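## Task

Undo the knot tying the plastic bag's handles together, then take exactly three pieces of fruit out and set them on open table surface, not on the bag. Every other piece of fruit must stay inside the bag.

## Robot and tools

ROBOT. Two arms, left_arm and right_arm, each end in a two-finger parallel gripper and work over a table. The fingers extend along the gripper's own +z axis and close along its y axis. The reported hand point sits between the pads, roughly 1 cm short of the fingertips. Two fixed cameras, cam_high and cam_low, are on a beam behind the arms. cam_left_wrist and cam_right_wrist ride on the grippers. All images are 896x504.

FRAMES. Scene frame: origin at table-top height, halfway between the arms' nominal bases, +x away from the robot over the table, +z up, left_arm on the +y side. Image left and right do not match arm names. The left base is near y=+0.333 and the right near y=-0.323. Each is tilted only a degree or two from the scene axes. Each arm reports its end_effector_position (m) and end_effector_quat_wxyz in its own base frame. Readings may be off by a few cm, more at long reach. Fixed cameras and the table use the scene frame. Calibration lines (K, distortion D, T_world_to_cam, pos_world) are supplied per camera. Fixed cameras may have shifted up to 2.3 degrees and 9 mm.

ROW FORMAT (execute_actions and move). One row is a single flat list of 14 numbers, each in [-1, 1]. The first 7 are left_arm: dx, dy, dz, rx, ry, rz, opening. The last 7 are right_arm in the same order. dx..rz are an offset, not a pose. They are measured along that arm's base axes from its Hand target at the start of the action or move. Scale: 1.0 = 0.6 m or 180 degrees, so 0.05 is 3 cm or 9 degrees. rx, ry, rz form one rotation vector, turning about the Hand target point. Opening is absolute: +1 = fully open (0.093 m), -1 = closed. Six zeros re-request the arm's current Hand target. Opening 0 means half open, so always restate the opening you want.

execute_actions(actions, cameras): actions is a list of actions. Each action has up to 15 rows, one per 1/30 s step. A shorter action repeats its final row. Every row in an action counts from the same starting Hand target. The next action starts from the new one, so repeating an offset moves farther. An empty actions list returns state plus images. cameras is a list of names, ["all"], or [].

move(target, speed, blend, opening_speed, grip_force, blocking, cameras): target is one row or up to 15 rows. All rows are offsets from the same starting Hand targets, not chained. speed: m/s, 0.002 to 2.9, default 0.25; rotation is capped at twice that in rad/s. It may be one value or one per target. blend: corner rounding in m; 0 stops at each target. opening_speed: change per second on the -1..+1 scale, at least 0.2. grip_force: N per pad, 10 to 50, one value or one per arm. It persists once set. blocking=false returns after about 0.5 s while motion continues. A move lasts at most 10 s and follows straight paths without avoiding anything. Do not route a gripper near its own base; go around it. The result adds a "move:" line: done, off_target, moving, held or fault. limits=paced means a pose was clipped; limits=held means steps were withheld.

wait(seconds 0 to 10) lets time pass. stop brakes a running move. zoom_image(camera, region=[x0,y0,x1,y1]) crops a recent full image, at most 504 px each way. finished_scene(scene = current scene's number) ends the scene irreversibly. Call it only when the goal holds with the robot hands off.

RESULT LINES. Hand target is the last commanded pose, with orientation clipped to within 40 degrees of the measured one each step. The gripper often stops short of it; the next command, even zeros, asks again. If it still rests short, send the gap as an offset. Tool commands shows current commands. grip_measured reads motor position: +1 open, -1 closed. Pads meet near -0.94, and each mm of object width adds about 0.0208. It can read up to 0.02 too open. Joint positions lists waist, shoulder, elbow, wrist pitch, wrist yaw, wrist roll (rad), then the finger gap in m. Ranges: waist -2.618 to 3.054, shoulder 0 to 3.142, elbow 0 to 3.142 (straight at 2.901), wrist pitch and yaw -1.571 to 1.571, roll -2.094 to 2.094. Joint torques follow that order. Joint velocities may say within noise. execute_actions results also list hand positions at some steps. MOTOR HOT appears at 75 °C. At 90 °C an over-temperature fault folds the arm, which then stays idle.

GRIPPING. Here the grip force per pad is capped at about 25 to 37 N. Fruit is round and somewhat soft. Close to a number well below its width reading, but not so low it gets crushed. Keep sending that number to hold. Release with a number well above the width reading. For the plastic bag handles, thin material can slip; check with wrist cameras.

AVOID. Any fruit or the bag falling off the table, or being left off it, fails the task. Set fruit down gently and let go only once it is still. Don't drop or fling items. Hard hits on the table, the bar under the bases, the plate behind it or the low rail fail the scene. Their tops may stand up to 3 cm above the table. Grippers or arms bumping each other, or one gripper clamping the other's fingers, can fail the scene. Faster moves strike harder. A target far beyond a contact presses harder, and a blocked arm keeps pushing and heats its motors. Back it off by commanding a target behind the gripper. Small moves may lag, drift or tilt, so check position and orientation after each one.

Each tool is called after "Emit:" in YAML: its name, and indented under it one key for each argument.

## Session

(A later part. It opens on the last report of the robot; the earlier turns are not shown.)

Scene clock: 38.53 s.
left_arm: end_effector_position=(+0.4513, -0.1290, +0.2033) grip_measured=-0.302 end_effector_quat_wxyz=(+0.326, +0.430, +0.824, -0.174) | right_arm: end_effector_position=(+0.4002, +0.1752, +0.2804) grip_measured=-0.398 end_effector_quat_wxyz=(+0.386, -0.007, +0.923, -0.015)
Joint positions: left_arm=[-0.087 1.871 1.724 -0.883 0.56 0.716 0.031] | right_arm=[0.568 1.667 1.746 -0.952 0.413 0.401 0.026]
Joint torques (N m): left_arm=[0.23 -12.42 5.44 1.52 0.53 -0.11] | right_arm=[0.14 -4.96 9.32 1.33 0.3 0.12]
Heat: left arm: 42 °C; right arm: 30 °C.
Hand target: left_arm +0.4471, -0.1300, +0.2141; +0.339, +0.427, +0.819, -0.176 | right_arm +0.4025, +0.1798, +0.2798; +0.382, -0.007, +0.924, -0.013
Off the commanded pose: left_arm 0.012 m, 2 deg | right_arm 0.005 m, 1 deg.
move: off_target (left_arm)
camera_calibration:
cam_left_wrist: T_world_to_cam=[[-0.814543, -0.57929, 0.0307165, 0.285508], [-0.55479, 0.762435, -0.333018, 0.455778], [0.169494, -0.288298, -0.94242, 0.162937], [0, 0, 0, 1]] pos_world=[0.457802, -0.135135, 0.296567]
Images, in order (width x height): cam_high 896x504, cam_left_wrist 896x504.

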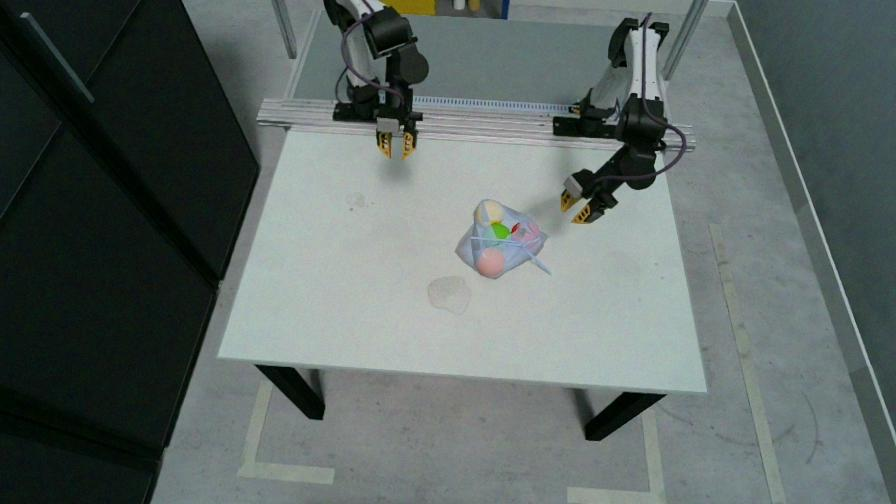

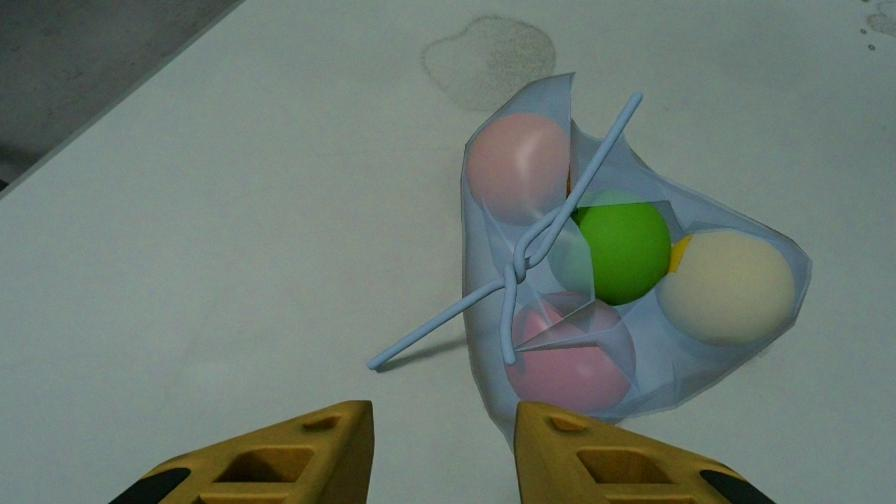

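Emit:
move:
  target: [0.0015,-0.11,-0.19,0,0,0,-0.3,0,0,0,0,0,0,-0.4]
  cameras: ["cam_left_wrist","cam_low"]
  speed: 0.12

Emit:
zoom_image:
  camera: "cam_low"
  region: [400, 200, 540, 300]

Scene clock: 42.90 s.
left_arm: end_effector_position=(+0.4500, -0.1931, +0.1111) grip_measured=-0.302 end_effector_quat_wxyz=(+0.349, +0.430, +0.814, -0.176) | right_arm: end_effector_position=(+0.4002, +0.1752, +0.2804) grip_measured=-0.398 end_effector_quat_wxyz=(+0.386, -0.007, +0.923, -0.015)
Joint positions: left_arm=[-0.243 1.901 1.351 -0.355 0.488 0.556 0.031] | right_arm=[0.568 1.667 1.746 -0.952 0.413 0.401 0.026]
Joint torques (N m): left_arm=[-0.55 -8.92 5.7 1.73 0.18 -0.12] | right_arm=[0.18 -4.97 9.32 1.32 0.28 0.14]
Heat: left arm: 42 °C; right arm: 30 °C.
Hand target: left_arm +0.4481, -0.1960, +0.1001; +0.339, +0.427, +0.819, -0.176 | right_arm +0.4025, +0.1798, +0.2798; +0.382, -0.007, +0.924, -0.013
Off the commanded pose: left_arm 0.012 m, 1 deg | right_arm 0.005 m, 1 deg.
move: off_target (left_arm)
camera_calibration:
cam_left_wrist: T_world_to_cam=[[-0.816645, -0.577002, 0.0126225, 0.253546], [-0.538651, 0.754149, -0.375653, 0.469201], [0.207233, -0.313574, -0.926675, 0.0341334], [0, 0, 0, 1]] pos_world=[0.452719, -0.196847, 0.204687]
Images, in order (width x height): cam_low 896x504, cam_left_wrist 896x504.

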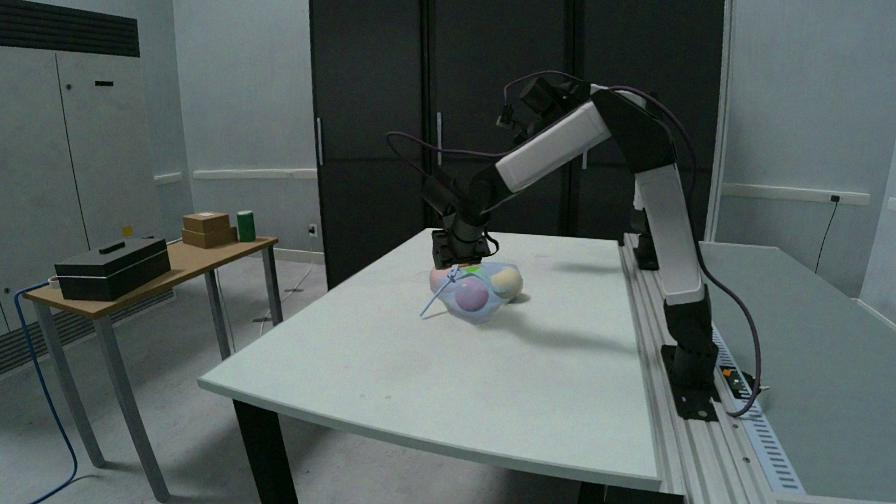

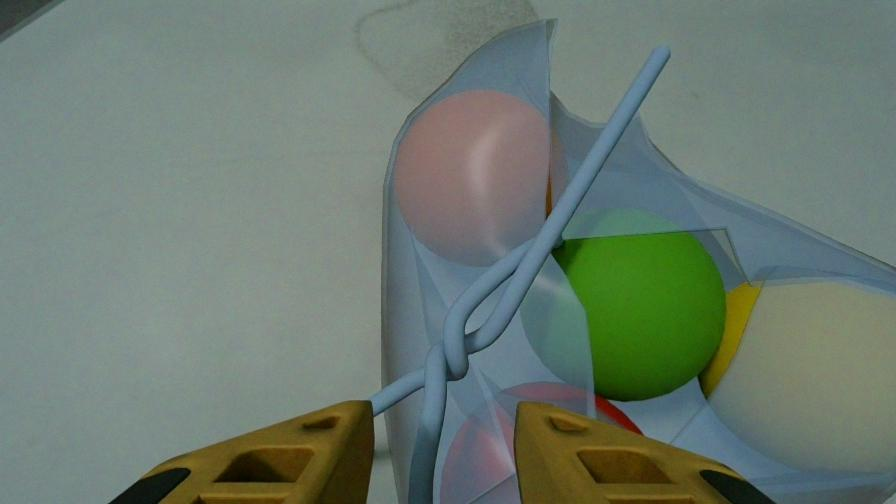

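Scaled by 3.600 from the camera's 896x504 image, which has a finer 1280x720 frame.

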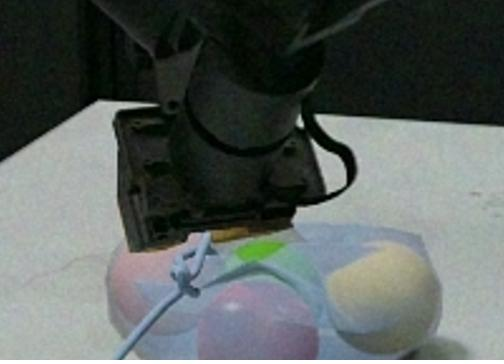

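Emit:
move:
  target:
    - [0.003,0.006,-0.053,0,0,0,-0.3,0,0,0,0,0,0,-0.4]
    - [0.003,0.006,-0.053,0,0,0,-1,0,0,0,0,0,0,-0.4]
  cameras: ["cam_left_wrist","cam_right_wrist","cam_low"]
  speed: 0.08

Emit:
zoom_image:
  camera: "cam_low"
  region: [400, 200, 540, 300]

Emit:
zoom_image:
  camera: "cam_right_wrist"
  region: [0, 210, 290, 400]

Scene clock: 45.30 s.
left_arm: end_effector_position=(+0.4528, -0.1940, +0.0839) grip_measured=-0.973 end_effector_quat_wxyz=(+0.353, +0.430, +0.812, -0.176) | right_arm: end_effector_position=(+0.4002, +0.1752, +0.2804) grip_measured=-0.398 end_effector_quat_wxyz=(+0.386, -0.007, +0.923, -0.015)
Joint positions: left_arm=[-0.243 1.944 1.288 -0.239 0.489 0.556 0] | right_arm=[0.568 1.667 1.746 -0.952 0.413 0.401 0.026]
Joint torques (N m): left_arm=[0.24 -8.61 5.29 1.69 0.27 -0.02] | right_arm=[0.12 -4.9 9.35 1.33 0.27 0.13]
Heat: left arm: 41 °C; right arm: 30 °C.
Hand target: left_arm +0.4498, -0.1923, +0.0684; +0.339, +0.427, +0.819, -0.176 | right_arm +0.4025, +0.1798, +0.2798; +0.382, -0.007, +0.924, -0.013
Off the commanded pose: left_arm 0.016 m, 2 deg | right_arm 0.005 m, 1 deg.
move: off_target (left_arm); target 2's new opening was sent with left_arm's hand 0.020 m and 2 deg from that target
camera_calibration:
cam_left_wrist: T_world_to_cam=[[-0.817017, -0.576575, 0.00658448, 0.25648], [-0.534505, 0.75302, -0.383751, 0.459718], [0.216303, -0.317051, -0.923413, 0.00299142], [0, 0, 0, 1]] pos_world=[0.454623, -0.197349, 0.177491]
cam_right_wrist: T_world_to_cam=[[-0.00605276, -0.997827, 0.0656081, 0.15445], [-0.94149, -0.0164234, -0.33664, 0.513536], [0.336986, -0.0638069, -0.939345, 0.229225], [0, 0, 0, 1]] pos_world=[0.407178, 0.177174, 0.378065]
Images, in order (width x height): cam_low 896x504, cam_left_wrist 896x504, cam_right_wrist 896x504.

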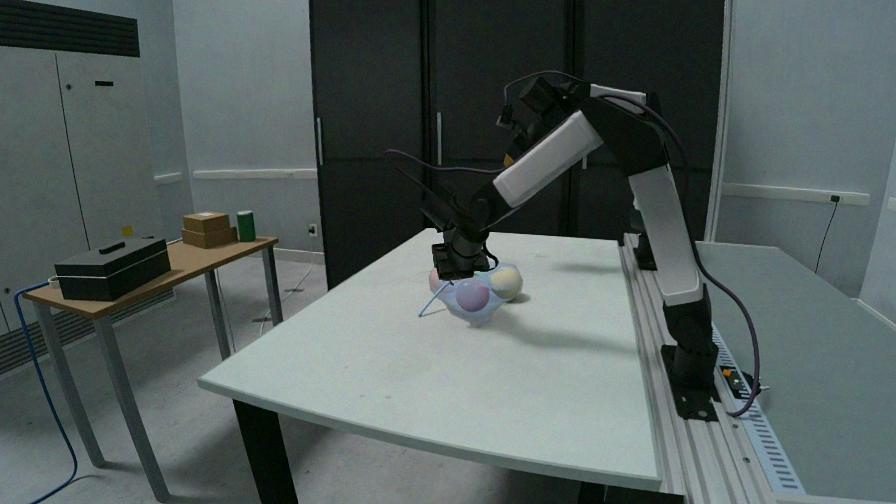

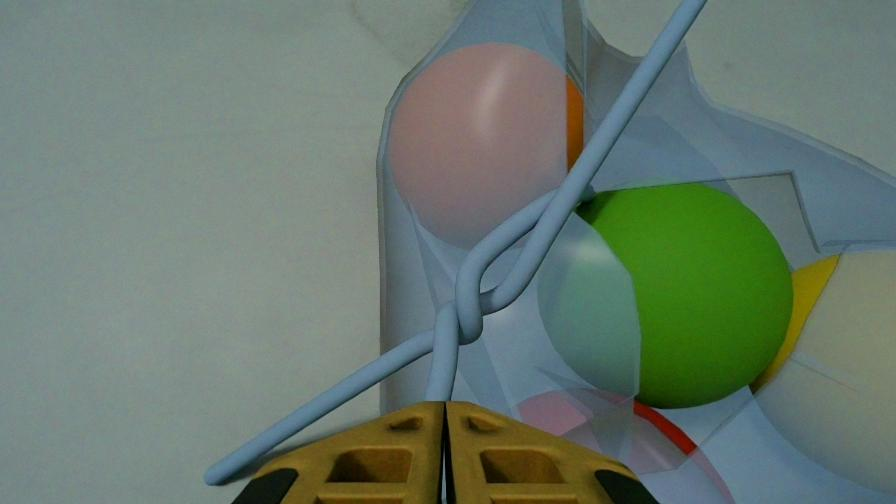

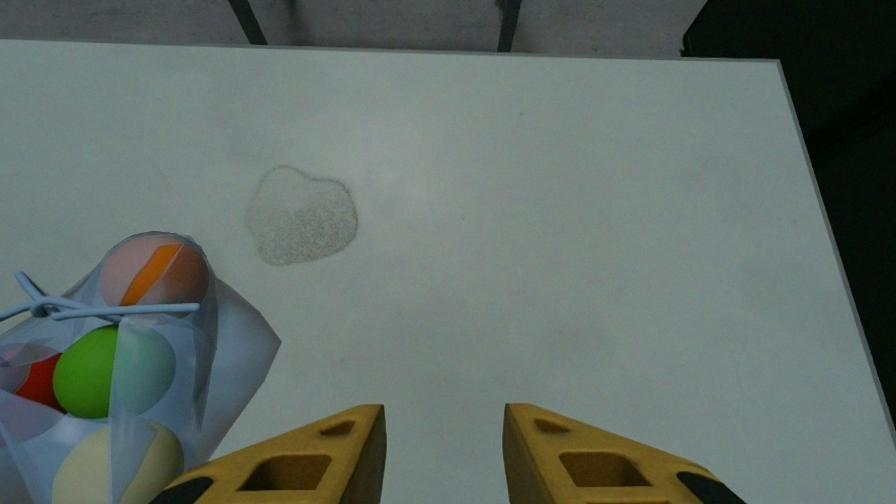

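Scaled by 3.600 from the camera's 896x504 image, which has a finer 1280x720 frame.

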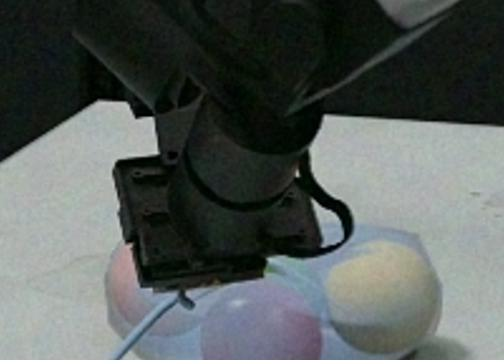

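Scaled by 1.738 from the camera's 896x504 image, which has a finer 1280x720 frame.

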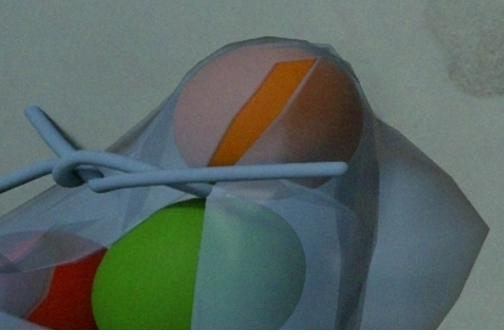

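Emit:
move:
  target:
    - [0,0,0,0,0,0,-0.4,0,0,0,0,0,0,-0.4]
    - [0,0,-0.025,0,0,0,-0.4,0,0,0,0,0,0,-0.4]
    - [0,0,-0.025,0,0,0,-1,0,0,0,0,0,0,-0.4]
  cameras: ["cam_left_wrist"]
  speed: 0.08

Scene clock: 48.10 s.
left_arm: end_effector_position=(+0.4601, -0.1958, +0.0803) grip_measured=-0.973 end_effector_quat_wxyz=(+0.373, +0.432, +0.803, -0.171) | right_arm: end_effector_position=(+0.4002, +0.1752, +0.2804) grip_measured=-0.398 end_effector_quat_wxyz=(+0.386, -0.007, +0.923, -0.015)
Joint positions: left_arm=[-0.243 1.959 1.266 -0.157 0.489 0.556 0] | right_arm=[0.568 1.667 1.746 -0.952 0.413 0.401 0.026]
Joint torques (N m): left_arm=[0.18 -7.98 4.64 1.49 0.27 -0.01] | right_arm=[0.2 -4.97 9.25 1.32 0.26 0.14]
Heat: left arm: 41 °C; right arm: 30 °C.
Hand target: left_arm +0.4499, -0.1924, +0.0534; +0.339, +0.427, +0.819, -0.176 | right_arm +0.4025, +0.1798, +0.2798; +0.382, -0.007, +0.924, -0.013
Off the commanded pose: left_arm 0.029 m, 4 deg | right_arm 0.005 m, 1 deg.
move: off_target (left_arm); target 3's new opening was sent with left_arm's hand 0.031 m and 5 deg from that target
camera_calibration:
cam_left_wrist: T_world_to_cam=[[-0.816716, -0.576596, -0.0226427, 0.263527], [-0.517129, 0.748766, -0.41464, 0.45719], [0.256034, -0.326934, -0.909704, -0.0237756], [0, 0, 0, 1]] pos_world=[0.457741, -0.198153, 0.173908]
Images, in order (width x height): cam_left_wrist 896x504.

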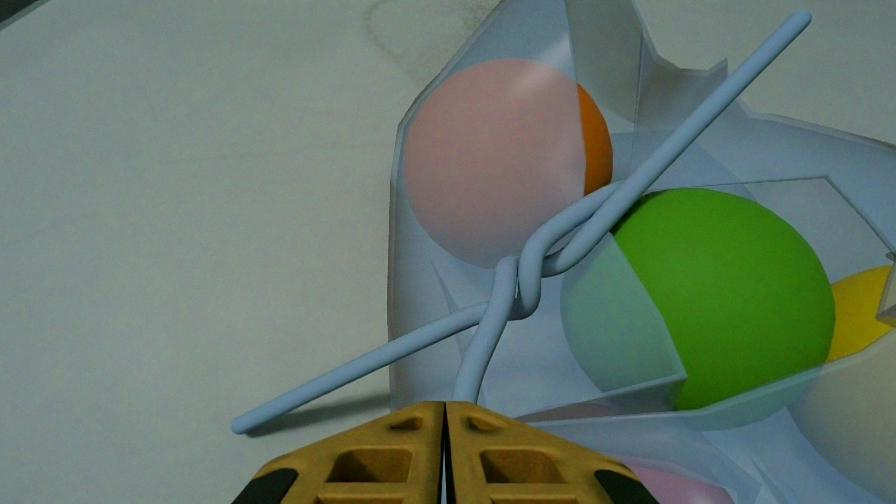

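Emit:
move:
  target:
    - [0,0.0,0.05,0,0,0,-1,0,0,0,0,0,0,-0.4]
    - [-0.003,0.01,0.11,0,0,0,-0.4,0,0,0,0,0,0,-0.4]
  cameras: ["cam_left_wrist","cam_right_wrist"]
  speed: 0.12

Emit:
zoom_image:
  camera: "cam_left_wrist"
  region: [350, 200, 630, 400]

Scene clock: 51.43 s.
left_arm: end_effector_position=(+0.4459, -0.1872, +0.1029) grip_measured=-0.402 end_effector_quat_wxyz=(+0.328, +0.423, +0.825, -0.180) | right_arm: end_effector_position=(+0.4002, +0.1752, +0.2804) grip_measured=-0.398 end_effector_quat_wxyz=(+0.386, -0.007, +0.923, -0.015)
Joint positions: left_arm=[-0.233 1.912 1.358 -0.401 0.489 0.556 0.026] | right_arm=[0.568 1.667 1.746 -0.952 0.413 0.401 0.026]
Joint torques (N m): left_arm=[0.47 -11.97 8.58 1.32 0.36 0.11] | right_arm=[0.13 -4.89 9.28 1.33 0.28 0.11]
Heat: left arm: 41 °C; right arm: 31 °C.
Hand target: left_arm +0.4481, -0.1864, +0.1194; +0.340, +0.427, +0.819, -0.176 | right_arm +0.4025, +0.1798, +0.2798; +0.382, -0.007, +0.924, -0.013
Off the commanded pose: left_arm 0.017 m, 2 deg | right_arm 0.005 m, 1 deg.
move: off_target (left_arm); target 2's new opening was sent with left_arm's hand 0.017 m and 2 deg from that target
camera_calibration:
cam_left_wrist: T_world_to_cam=[[-0.80953, -0.585317, 0.0454373, 0.245599], [-0.563225, 0.752472, -0.341414, 0.466527], [0.165645, -0.301976, -0.938814, 0.0511816], [0, 0, 0, 1]] pos_world=[0.453101, -0.191839, 0.196169]
cam_right_wrist: T_world_to_cam=[[-0.00605276, -0.997827, 0.0656081, 0.15445], [-0.94149, -0.0164234, -0.33664, 0.513536], [0.336986, -0.0638069, -0.939345, 0.229225], [0, 0, 0, 1]] pos_world=[0.407178, 0.177174, 0.378065]
Images, in order (width x height): cam_left_wrist 896x504, cam_right_wrist 896x504.

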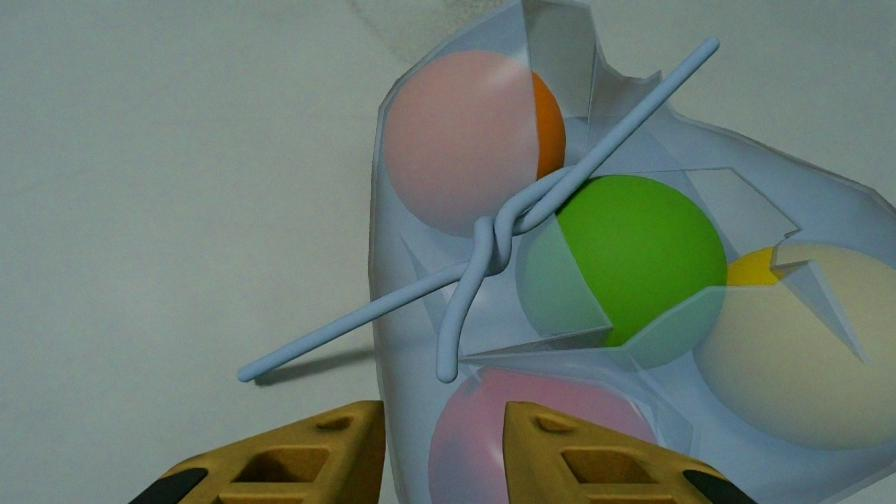

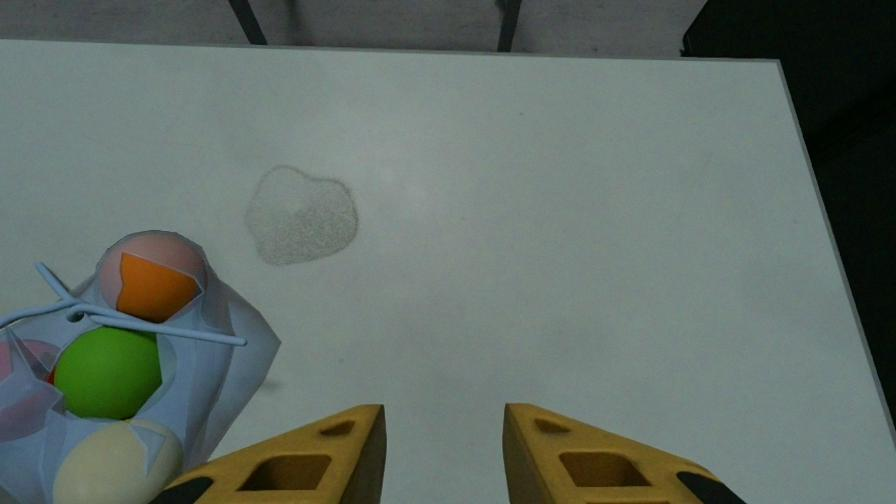

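Scaled by 1.800 from the camera's 896x504 image, which has a finer 1280x720 frame.

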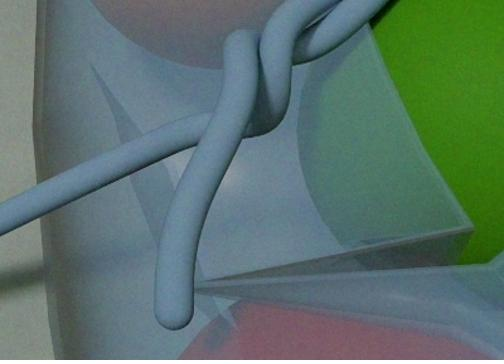

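Emit:
move:
  target:
    - [0.02,-0.039,-0.03,0,0,0,-0.4,0,0,0,0,0,0,-0.4]
    - [0.02,-0.039,-0.095,0,0,0,-0.4,0,0,0,0,0,0,-0.4]
  cameras: ["cam_left_wrist","cam_low"]
  speed: 0.1

Emit:
zoom_image:
  camera: "cam_low"
  region: [400, 200, 540, 300]

Scene clock: 54.17 s.
left_arm: end_effector_position=(+0.4646, -0.2079, +0.0803) grip_measured=-0.402 end_effector_quat_wxyz=(+0.356, +0.429, +0.811, -0.176) | right_arm: end_effector_position=(+0.4001, +0.1751, +0.2803) grip_measured=-0.398 end_effector_quat_wxyz=(+0.386, -0.007, +0.923, -0.015)
Joint positions: left_arm=[-0.269 1.997 1.344 -0.225 0.474 0.53 0.026] | right_arm=[0.568 1.667 1.746 -0.952 0.413 0.401 0.026]
Joint torques (N m): left_arm=[-0.61 -8.81 5.23 1.74 0.17 -0.08] | right_arm=[0.14 -5 9.28 1.31 0.29 0.13]
Heat: left arm: 40 °C; right arm: 31 °C.
Hand target: left_arm +0.4601, -0.2099, +0.0624; +0.340, +0.427, +0.819, -0.176 | right_arm +0.4024, +0.1798, +0.2798; +0.382, -0.007, +0.924, -0.013
Off the commanded pose: left_arm 0.019 m, 2 deg | right_arm 0.005 m, 1 deg.
move: off_target (left_arm)
camera_calibration:
cam_left_wrist: T_world_to_cam=[[-0.815935, -0.578109, 0.00631892, 0.257253], [-0.534688, 0.750404, -0.388591, 0.474974], [0.219906, -0.320444, -0.921389, -0.0098245], [0, 0, 0, 1]] pos_world=[0.466025, -0.21085, 0.173893]
Images, in order (width x height): cam_low 896x504, cam_left_wrist 896x504.

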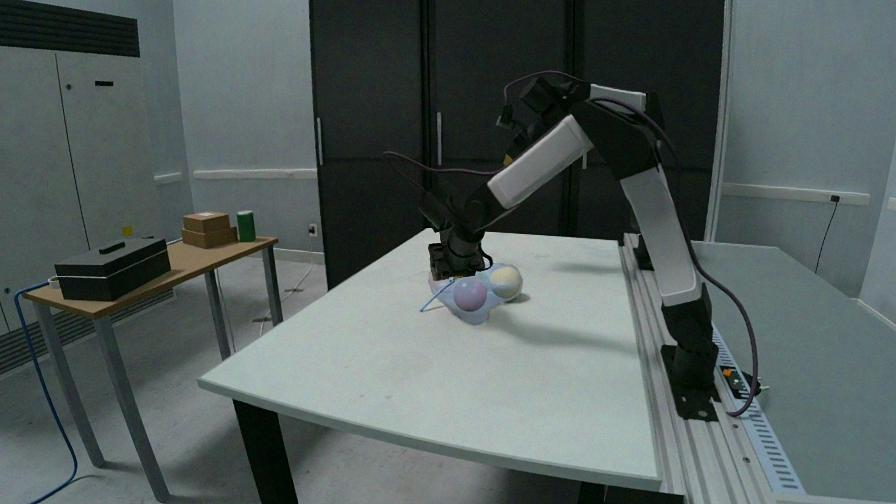

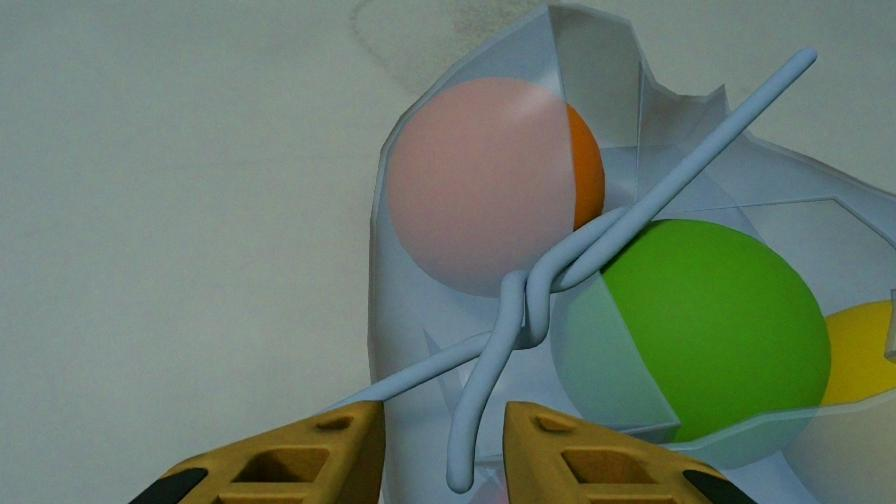

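Scaled by 3.600 from the camera's 896x504 image, which has a finer 1280x720 frame.

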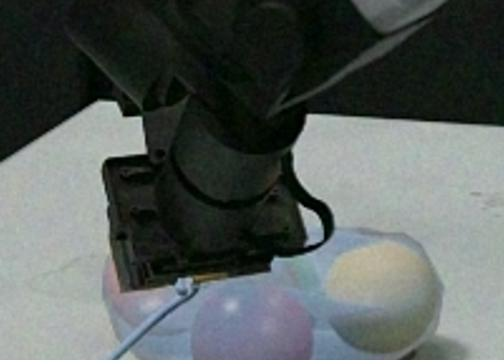

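Emit:
move:
  target:
    - [0,0,-0.025,0,0,0,-0.4,0,0,0,0,0,0,-0.4]
    - [0,0,-0.025,0,0,0,-1,0,0,0,0,0,0,-0.4]
  cameras: ["cam_left_wrist"]
  speed: 0.08

Scene clock: 56.13 s.
left_arm: end_effector_position=(+0.4723, -0.2100, +0.0779) grip_measured=-0.973 end_effector_quat_wxyz=(+0.377, +0.430, +0.802, -0.172) | right_arm: end_effector_position=(+0.4001, +0.1751, +0.2803) grip_measured=-0.398 end_effector_quat_wxyz=(+0.386, -0.007, +0.923, -0.015)
Joint positions: left_arm=[-0.269 2.012 1.324 -0.143 0.474 0.527 0] | right_arm=[0.568 1.667 1.746 -0.952 0.413 0.401 0.026]
Joint torques (N m): left_arm=[-0.59 -8.23 4.42 1.53 0.18 -0.04] | right_arm=[0.14 -4.89 9.36 1.33 0.25 0.13]
Heat: left arm: 40 °C; right arm: 31 °C.
Hand target: left_arm +0.4601, -0.2099, +0.0476; +0.340, +0.427, +0.819, -0.176 | right_arm +0.4024, +0.1798, +0.2798; +0.382, -0.007, +0.924, -0.013
Off the commanded pose: left_arm 0.033 m, 5 deg | right_arm 0.005 m, 1 deg.
move: off_target (left_arm); target 2's new opening was sent with left_arm's hand 0.034 m and 5 deg from that target
camera_calibration:
cam_left_wrist: T_world_to_cam=[[-0.81457, -0.579655, -0.0218212, 0.263532], [-0.518007, 0.743836, -0.422346, 0.4731], [0.261047, -0.332727, -0.906172, -0.0375772], [0, 0, 0, 1]] pos_world=[0.469543, -0.211655, 0.171511]
Images, in order (width x height): cam_left_wrist 896x504.

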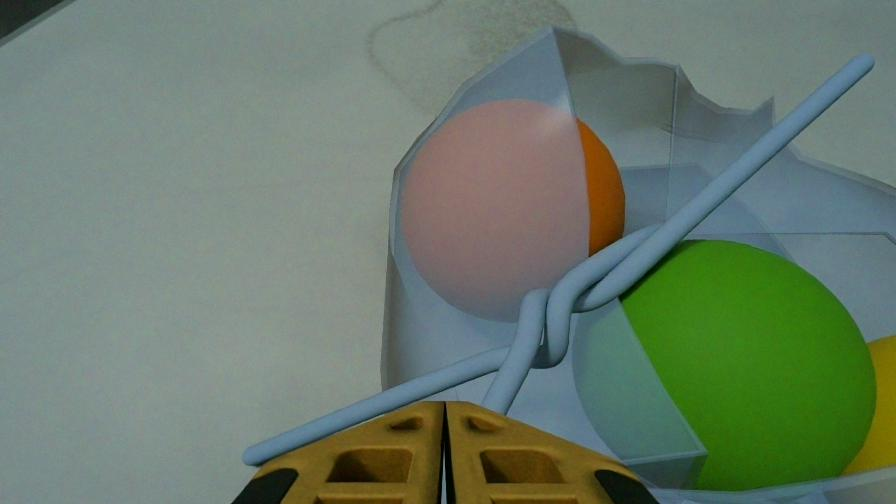

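Emit:
move:
  target:
    - [0,0,0.07,0,0,0,-1,0,0,0,0,0,0,-0.4]
    - [-0.01,0.025,0.115,0.091,0.064,0,-0.4,0,0,0,0,0,0,-0.4]
  cameras: ["cam_left_wrist"]
  speed: 0.12

Scene clock: 60.80 s.
left_arm: end_effector_position=(+0.4543, -0.1894, +0.1206) grip_measured=-0.402 end_effector_quat_wxyz=(+0.201, +0.441, +0.869, -0.104) | right_arm: end_effector_position=(+0.4001, +0.1751, +0.2803) grip_measured=-0.398 end_effector_quat_wxyz=(+0.386, -0.007, +0.923, -0.015)
Joint positions: left_arm=[-0.305 2.092 1.845 -0.949 0.266 0.584 0.026] | right_arm=[0.568 1.667 1.746 -0.952 0.413 0.401 0.026]
Joint torques (N m): left_arm=[-0.99 -9.73 8.99 0.98 0.11 0.13] | right_arm=[0.27 -4.9 9.37 1.31 0.29 0.13]
Heat: left arm: 40 °C; right arm: 32 °C.
Hand target: left_arm +0.4541, -0.1949, +0.1166; +0.192, +0.451, +0.866, -0.100 | right_arm +0.4024, +0.1798, +0.2798; +0.382, -0.007, +0.924, -0.013
Off the commanded pose: left_arm 0.007 m, 2 deg | right_arm 0.005 m, 1 deg.
move: done
camera_calibration:
cam_left_wrist: T_world_to_cam=[[-0.796263, -0.604505, 0.023207, 0.243325], [-0.604932, 0.79535, -0.0384252, 0.469479], [0.00477055, -0.0446353, -0.998992, 0.194882], [0, 0, 0, 1]] pos_world=[0.476824, -0.21761, 0.207079]
Images, in order (width x height): cam_left_wrist 896x504.

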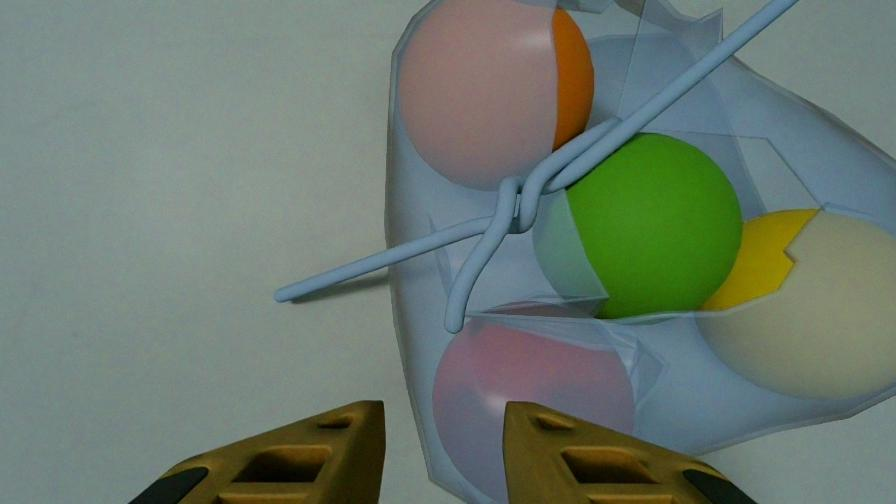

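Emit:
move:
  target:
    - [0.0167,-0.033,-0.04,0,0,0,-0.4,0,0,0,0,0,0,-0.4]
    - [0.0167,-0.033,-0.1,0,0,0,-0.4,0,0,0,0,0,0,-0.4]
    - [0.0167,-0.033,-0.1,0,0,0,-1,0,0,0,0,0,0,-0.4]
  cameras: ["cam_left_wrist","cam_low"]
  speed: 0.1

Emit:
zoom_image:
  camera: "cam_low"
  region: [400, 200, 540, 300]

Scene clock: 64.03 s.
left_arm: end_effector_position=(+0.4677, -0.2113, +0.0730) grip_measured=-0.973 end_effector_quat_wxyz=(+0.206, +0.451, +0.862, -0.101) | right_arm: end_effector_position=(+0.4001, +0.1751, +0.2803) grip_measured=-0.398 end_effector_quat_wxyz=(+0.386, -0.007, +0.923, -0.015)
Joint positions: left_arm=[-0.342 2.182 1.792 -0.789 0.254 0.572 0] | right_arm=[0.568 1.667 1.746 -0.952 0.413 0.401 0.026]
Joint torques (N m): left_arm=[-0.77 -10.3 5.37 1.34 0.11 -0.08] | right_arm=[0.18 -4.92 9.33 1.33 0.27 0.12]
Heat: left arm: 40 °C; right arm: 32 °C.
Hand target: left_arm +0.4642, -0.2146, +0.0564; +0.192, +0.451, +0.866, -0.100 | right_arm +0.4024, +0.1798, +0.2798; +0.382, -0.007, +0.924, -0.013
Off the commanded pose: left_arm 0.017 m, 2 deg | right_arm 0.005 m, 1 deg.
move: off_target (left_arm); target 3's new opening was sent with left_arm's hand 0.017 m and 2 deg from that target
camera_calibration:
cam_left_wrist: T_world_to_cam=[[-0.809609, -0.586898, 0.00912634, 0.252837], [-0.58665, 0.808559, -0.0455365, 0.487918], [0.0193461, -0.0422207, -0.998921, 0.139922], [0, 0, 0, 1]] pos_world=[0.488229, -0.240214, 0.159682]
Images, in order (width x height): cam_low 896x504, cam_left_wrist 896x504.

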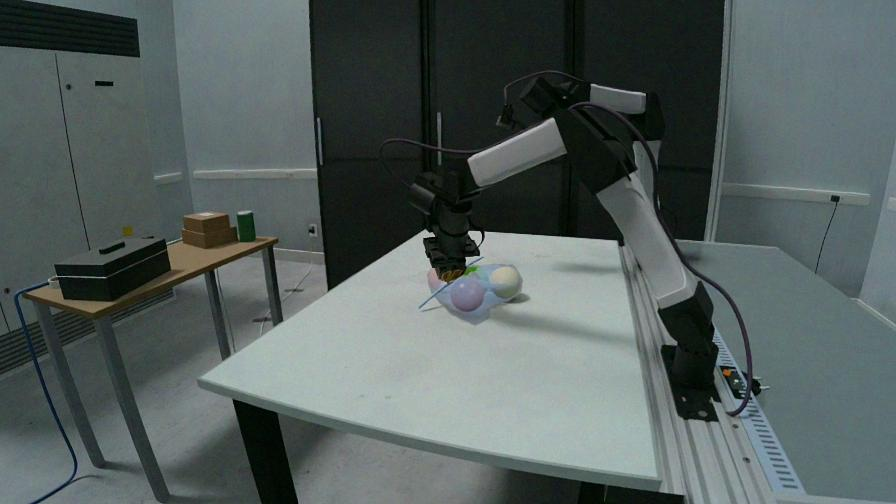

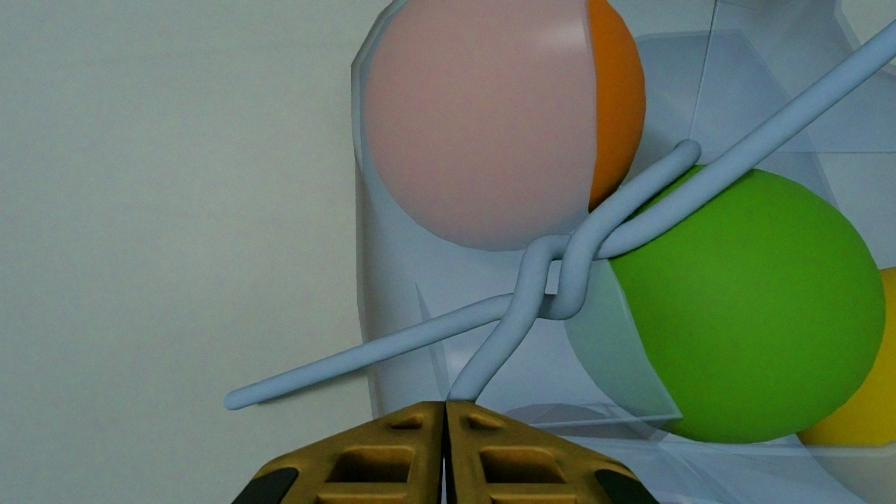

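Scaled by 3.600 from the camera's 896x504 image, which has a finer 1280x720 frame.

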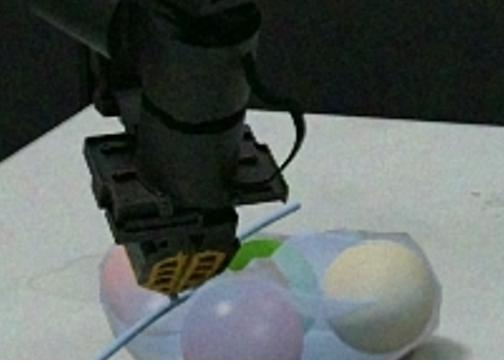

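Emit:
move:
  target:
    - [0,0,0.02,0,0,0,-0.4,0,0,0,0,0,0,-0.4]
    - [0.0,-0.023,0.02,0,0,0,-0.4,0,0,0,0,0,0,-0.4]
    - [-0.003,-0.023,-0.04,0,0,0,-0.4,0,0,0,0,0,0,-0.4]
  cameras: ["cam_left_wrist","cam_low"]
  speed: 0.1

Emit:
zoom_image:
  camera: "cam_low"
  region: [400, 220, 500, 300]

Scene clock: 67.47 s.
left_arm: end_effector_position=(+0.4683, -0.2263, +0.0538) grip_measured=-0.402 end_effector_quat_wxyz=(+0.211, +0.452, +0.861, -0.101) | right_arm: end_effector_position=(+0.4001, +0.1751, +0.2803) grip_measured=-0.398 end_effector_quat_wxyz=(+0.386, -0.007, +0.923, -0.015)
Joint positions: left_arm=[-0.372 2.21 1.754 -0.705 0.243 0.543 0.026] | right_arm=[0.568 1.667 1.746 -0.952 0.413 0.401 0.026]
Joint torques (N m): left_arm=[-0.68 -10.03 4.83 1.37 0.11 -0.09] | right_arm=[0.24 -4.94 9.36 1.33 0.27 0.13]
Heat: left arm: 40 °C; right arm: 32 °C.
Hand target: left_arm +0.4623, -0.2284, +0.0324; +0.192, +0.451, +0.866, -0.100 | right_arm +0.4024, +0.1798, +0.2798; +0.382, -0.007, +0.924, -0.013
Off the commanded pose: left_arm 0.022 m, 2 deg | right_arm 0.005 m, 1 deg.
move: off_target (left_arm)
camera_calibration:
cam_left_wrist: T_world_to_cam=[[-0.810047, -0.586351, 0.00404329, 0.245327], [-0.585631, 0.808668, -0.0556129, 0.49956], [0.029339, -0.0474169, -0.998444, 0.114173], [0, 0, 0, 1]] pos_world=[0.487934, -0.254717, 0.140785]
Images, in order (width x height): cam_low 896x504, cam_left_wrist 896x504.

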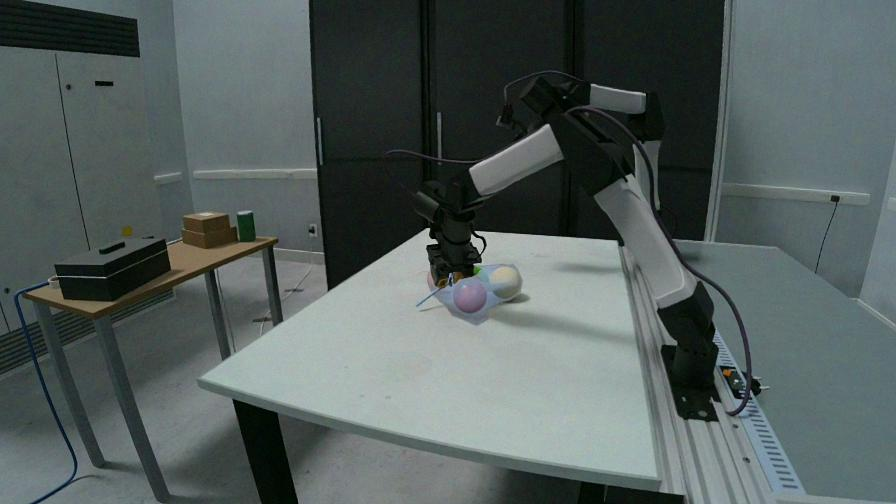

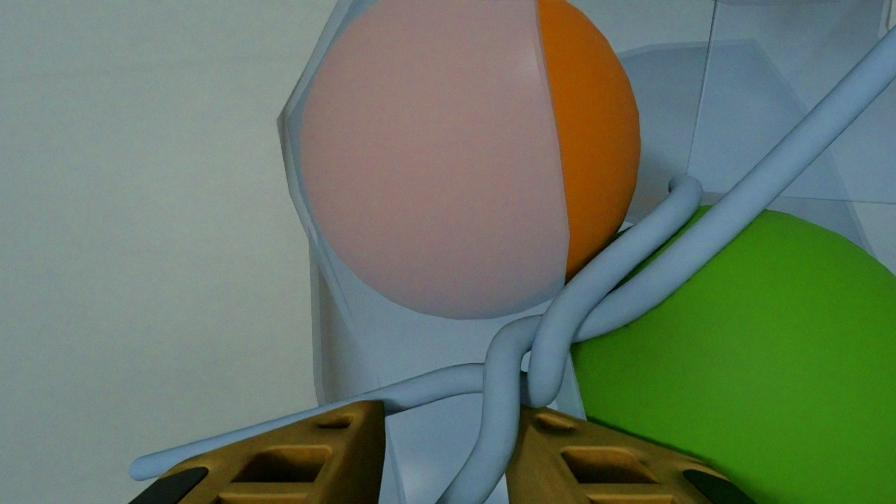

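Scaled by 5.040 from the camera's 896x504 image, which has a finer 1280x720 frame.

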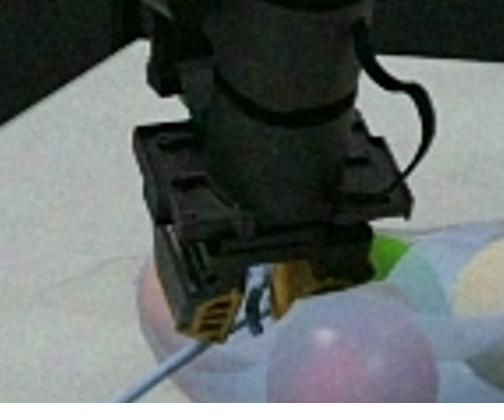

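Emit:
move:
  target:
    - [0,0,0,0,0,0,-1,0,0,0,0,0,0,-0.4]
    - [0,0.03,0.05,0,0,0,-1,0,0,0,0,0,0,-0.4]
  cameras: ["cam_left_wrist","cam_low","cam_right_wrist"]
  speed: 0.06

Emit:
zoom_image:
  camera: "cam_right_wrist"
  region: [0, 210, 290, 400]

Scene clock: 69.70 s.
left_arm: end_effector_position=(+0.4640, -0.2130, +0.0503) grip_measured=-0.925 end_effector_quat_wxyz=(+0.192, +0.446, +0.868, -0.102) | right_arm: end_effector_position=(+0.4001, +0.1751, +0.2803) grip_measured=-0.398 end_effector_quat_wxyz=(+0.386, -0.007, +0.923, -0.015)
Joint positions: left_arm=[-0.35 2.21 1.756 -0.751 0.246 0.553 0.001] | right_arm=[0.568 1.667 1.746 -0.952 0.413 0.401 0.026]
Joint torques (N m): left_arm=[0.49 -13.71 8.09 0.77 0.21 0.18] | right_arm=[0.24 -4.96 9.31 1.34 0.27 0.13]
Heat: left arm: 40 °C; right arm: 32 °C.
Hand target: left_arm +0.4623, -0.2104, +0.0624; +0.192, +0.451, +0.866, -0.100 | right_arm +0.4024, +0.1798, +0.2798; +0.382, -0.007, +0.924, -0.013
Off the commanded pose: left_arm 0.012 m, 1 deg | right_arm 0.005 m, 1 deg.
move: off_target (left_arm)
camera_calibration:
cam_left_wrist: T_world_to_cam=[[-0.802041, -0.596713, 0.0257727, 0.242634], [-0.597208, 0.801831, -0.0202476, 0.488232], [-0.00858337, -0.0316311, -0.999463, 0.132514], [0, 0, 0, 1]] pos_world=[0.487316, -0.242506, 0.136075]
cam_right_wrist: T_world_to_cam=[[-0.00600954, -0.997813, 0.0658323, 0.154345], [-0.941598, -0.0165192, -0.336334, 0.513482], [0.336686, -0.0640088, -0.939439, 0.229418], [0, 0, 0, 1]] pos_world=[0.407179, 0.177175, 0.378065]
Images, in order (width x height): cam_low 896x504, cam_left_wrist 896x504, cam_right_wrist 896x504.

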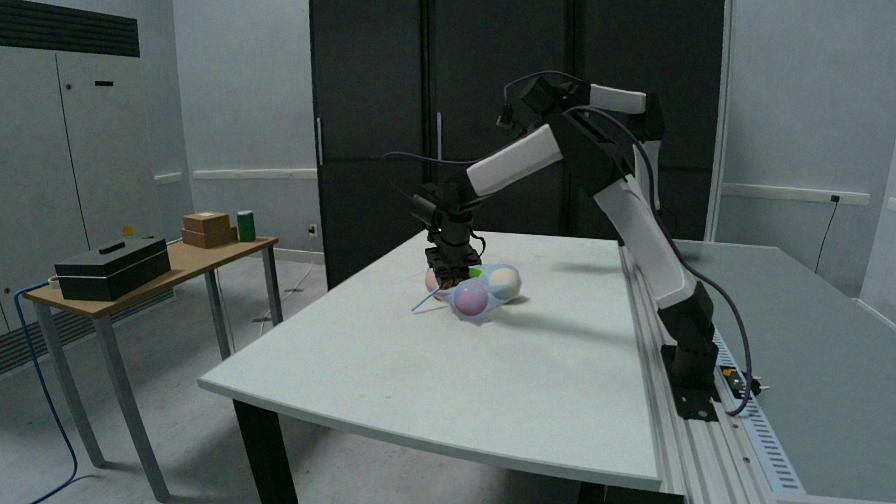

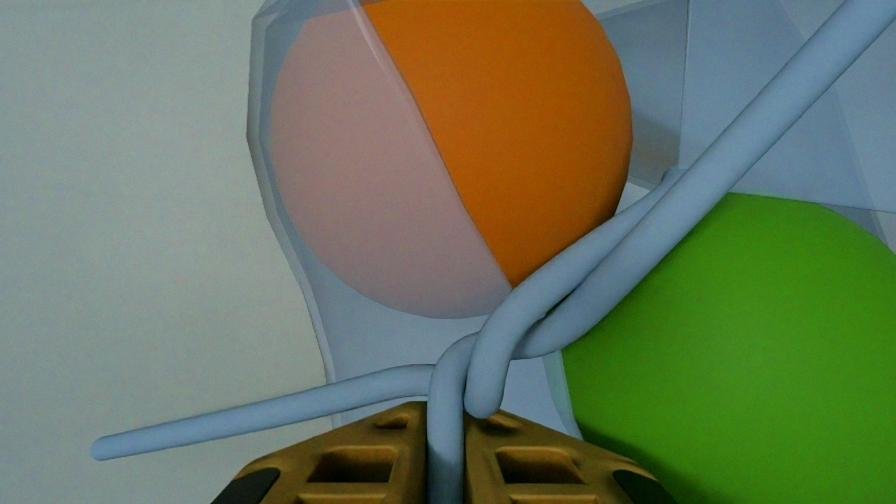

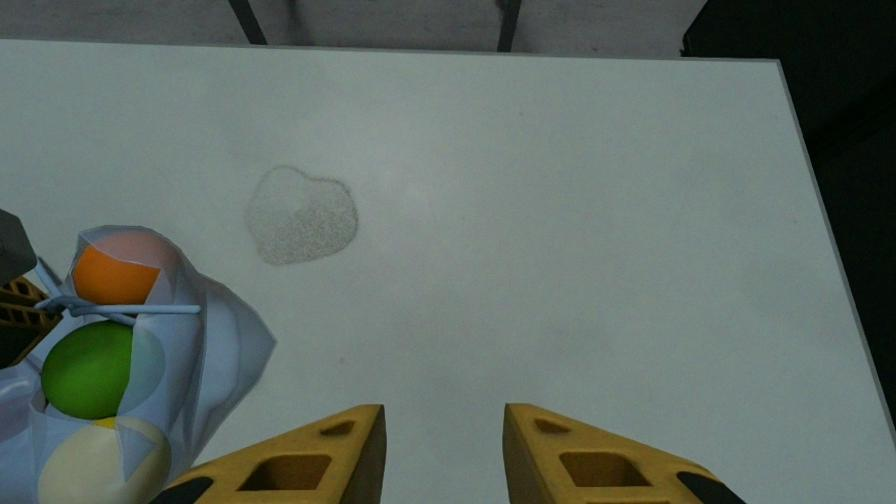

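Scaled by 1.738 from the camera's 896x504 image, which has a finer 1280x720 frame.

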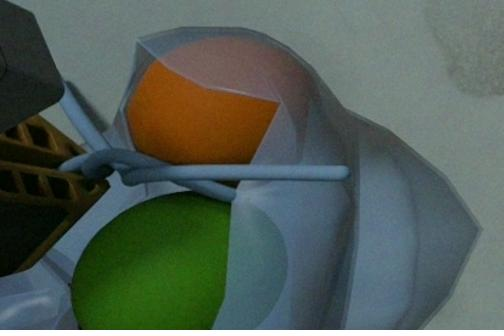

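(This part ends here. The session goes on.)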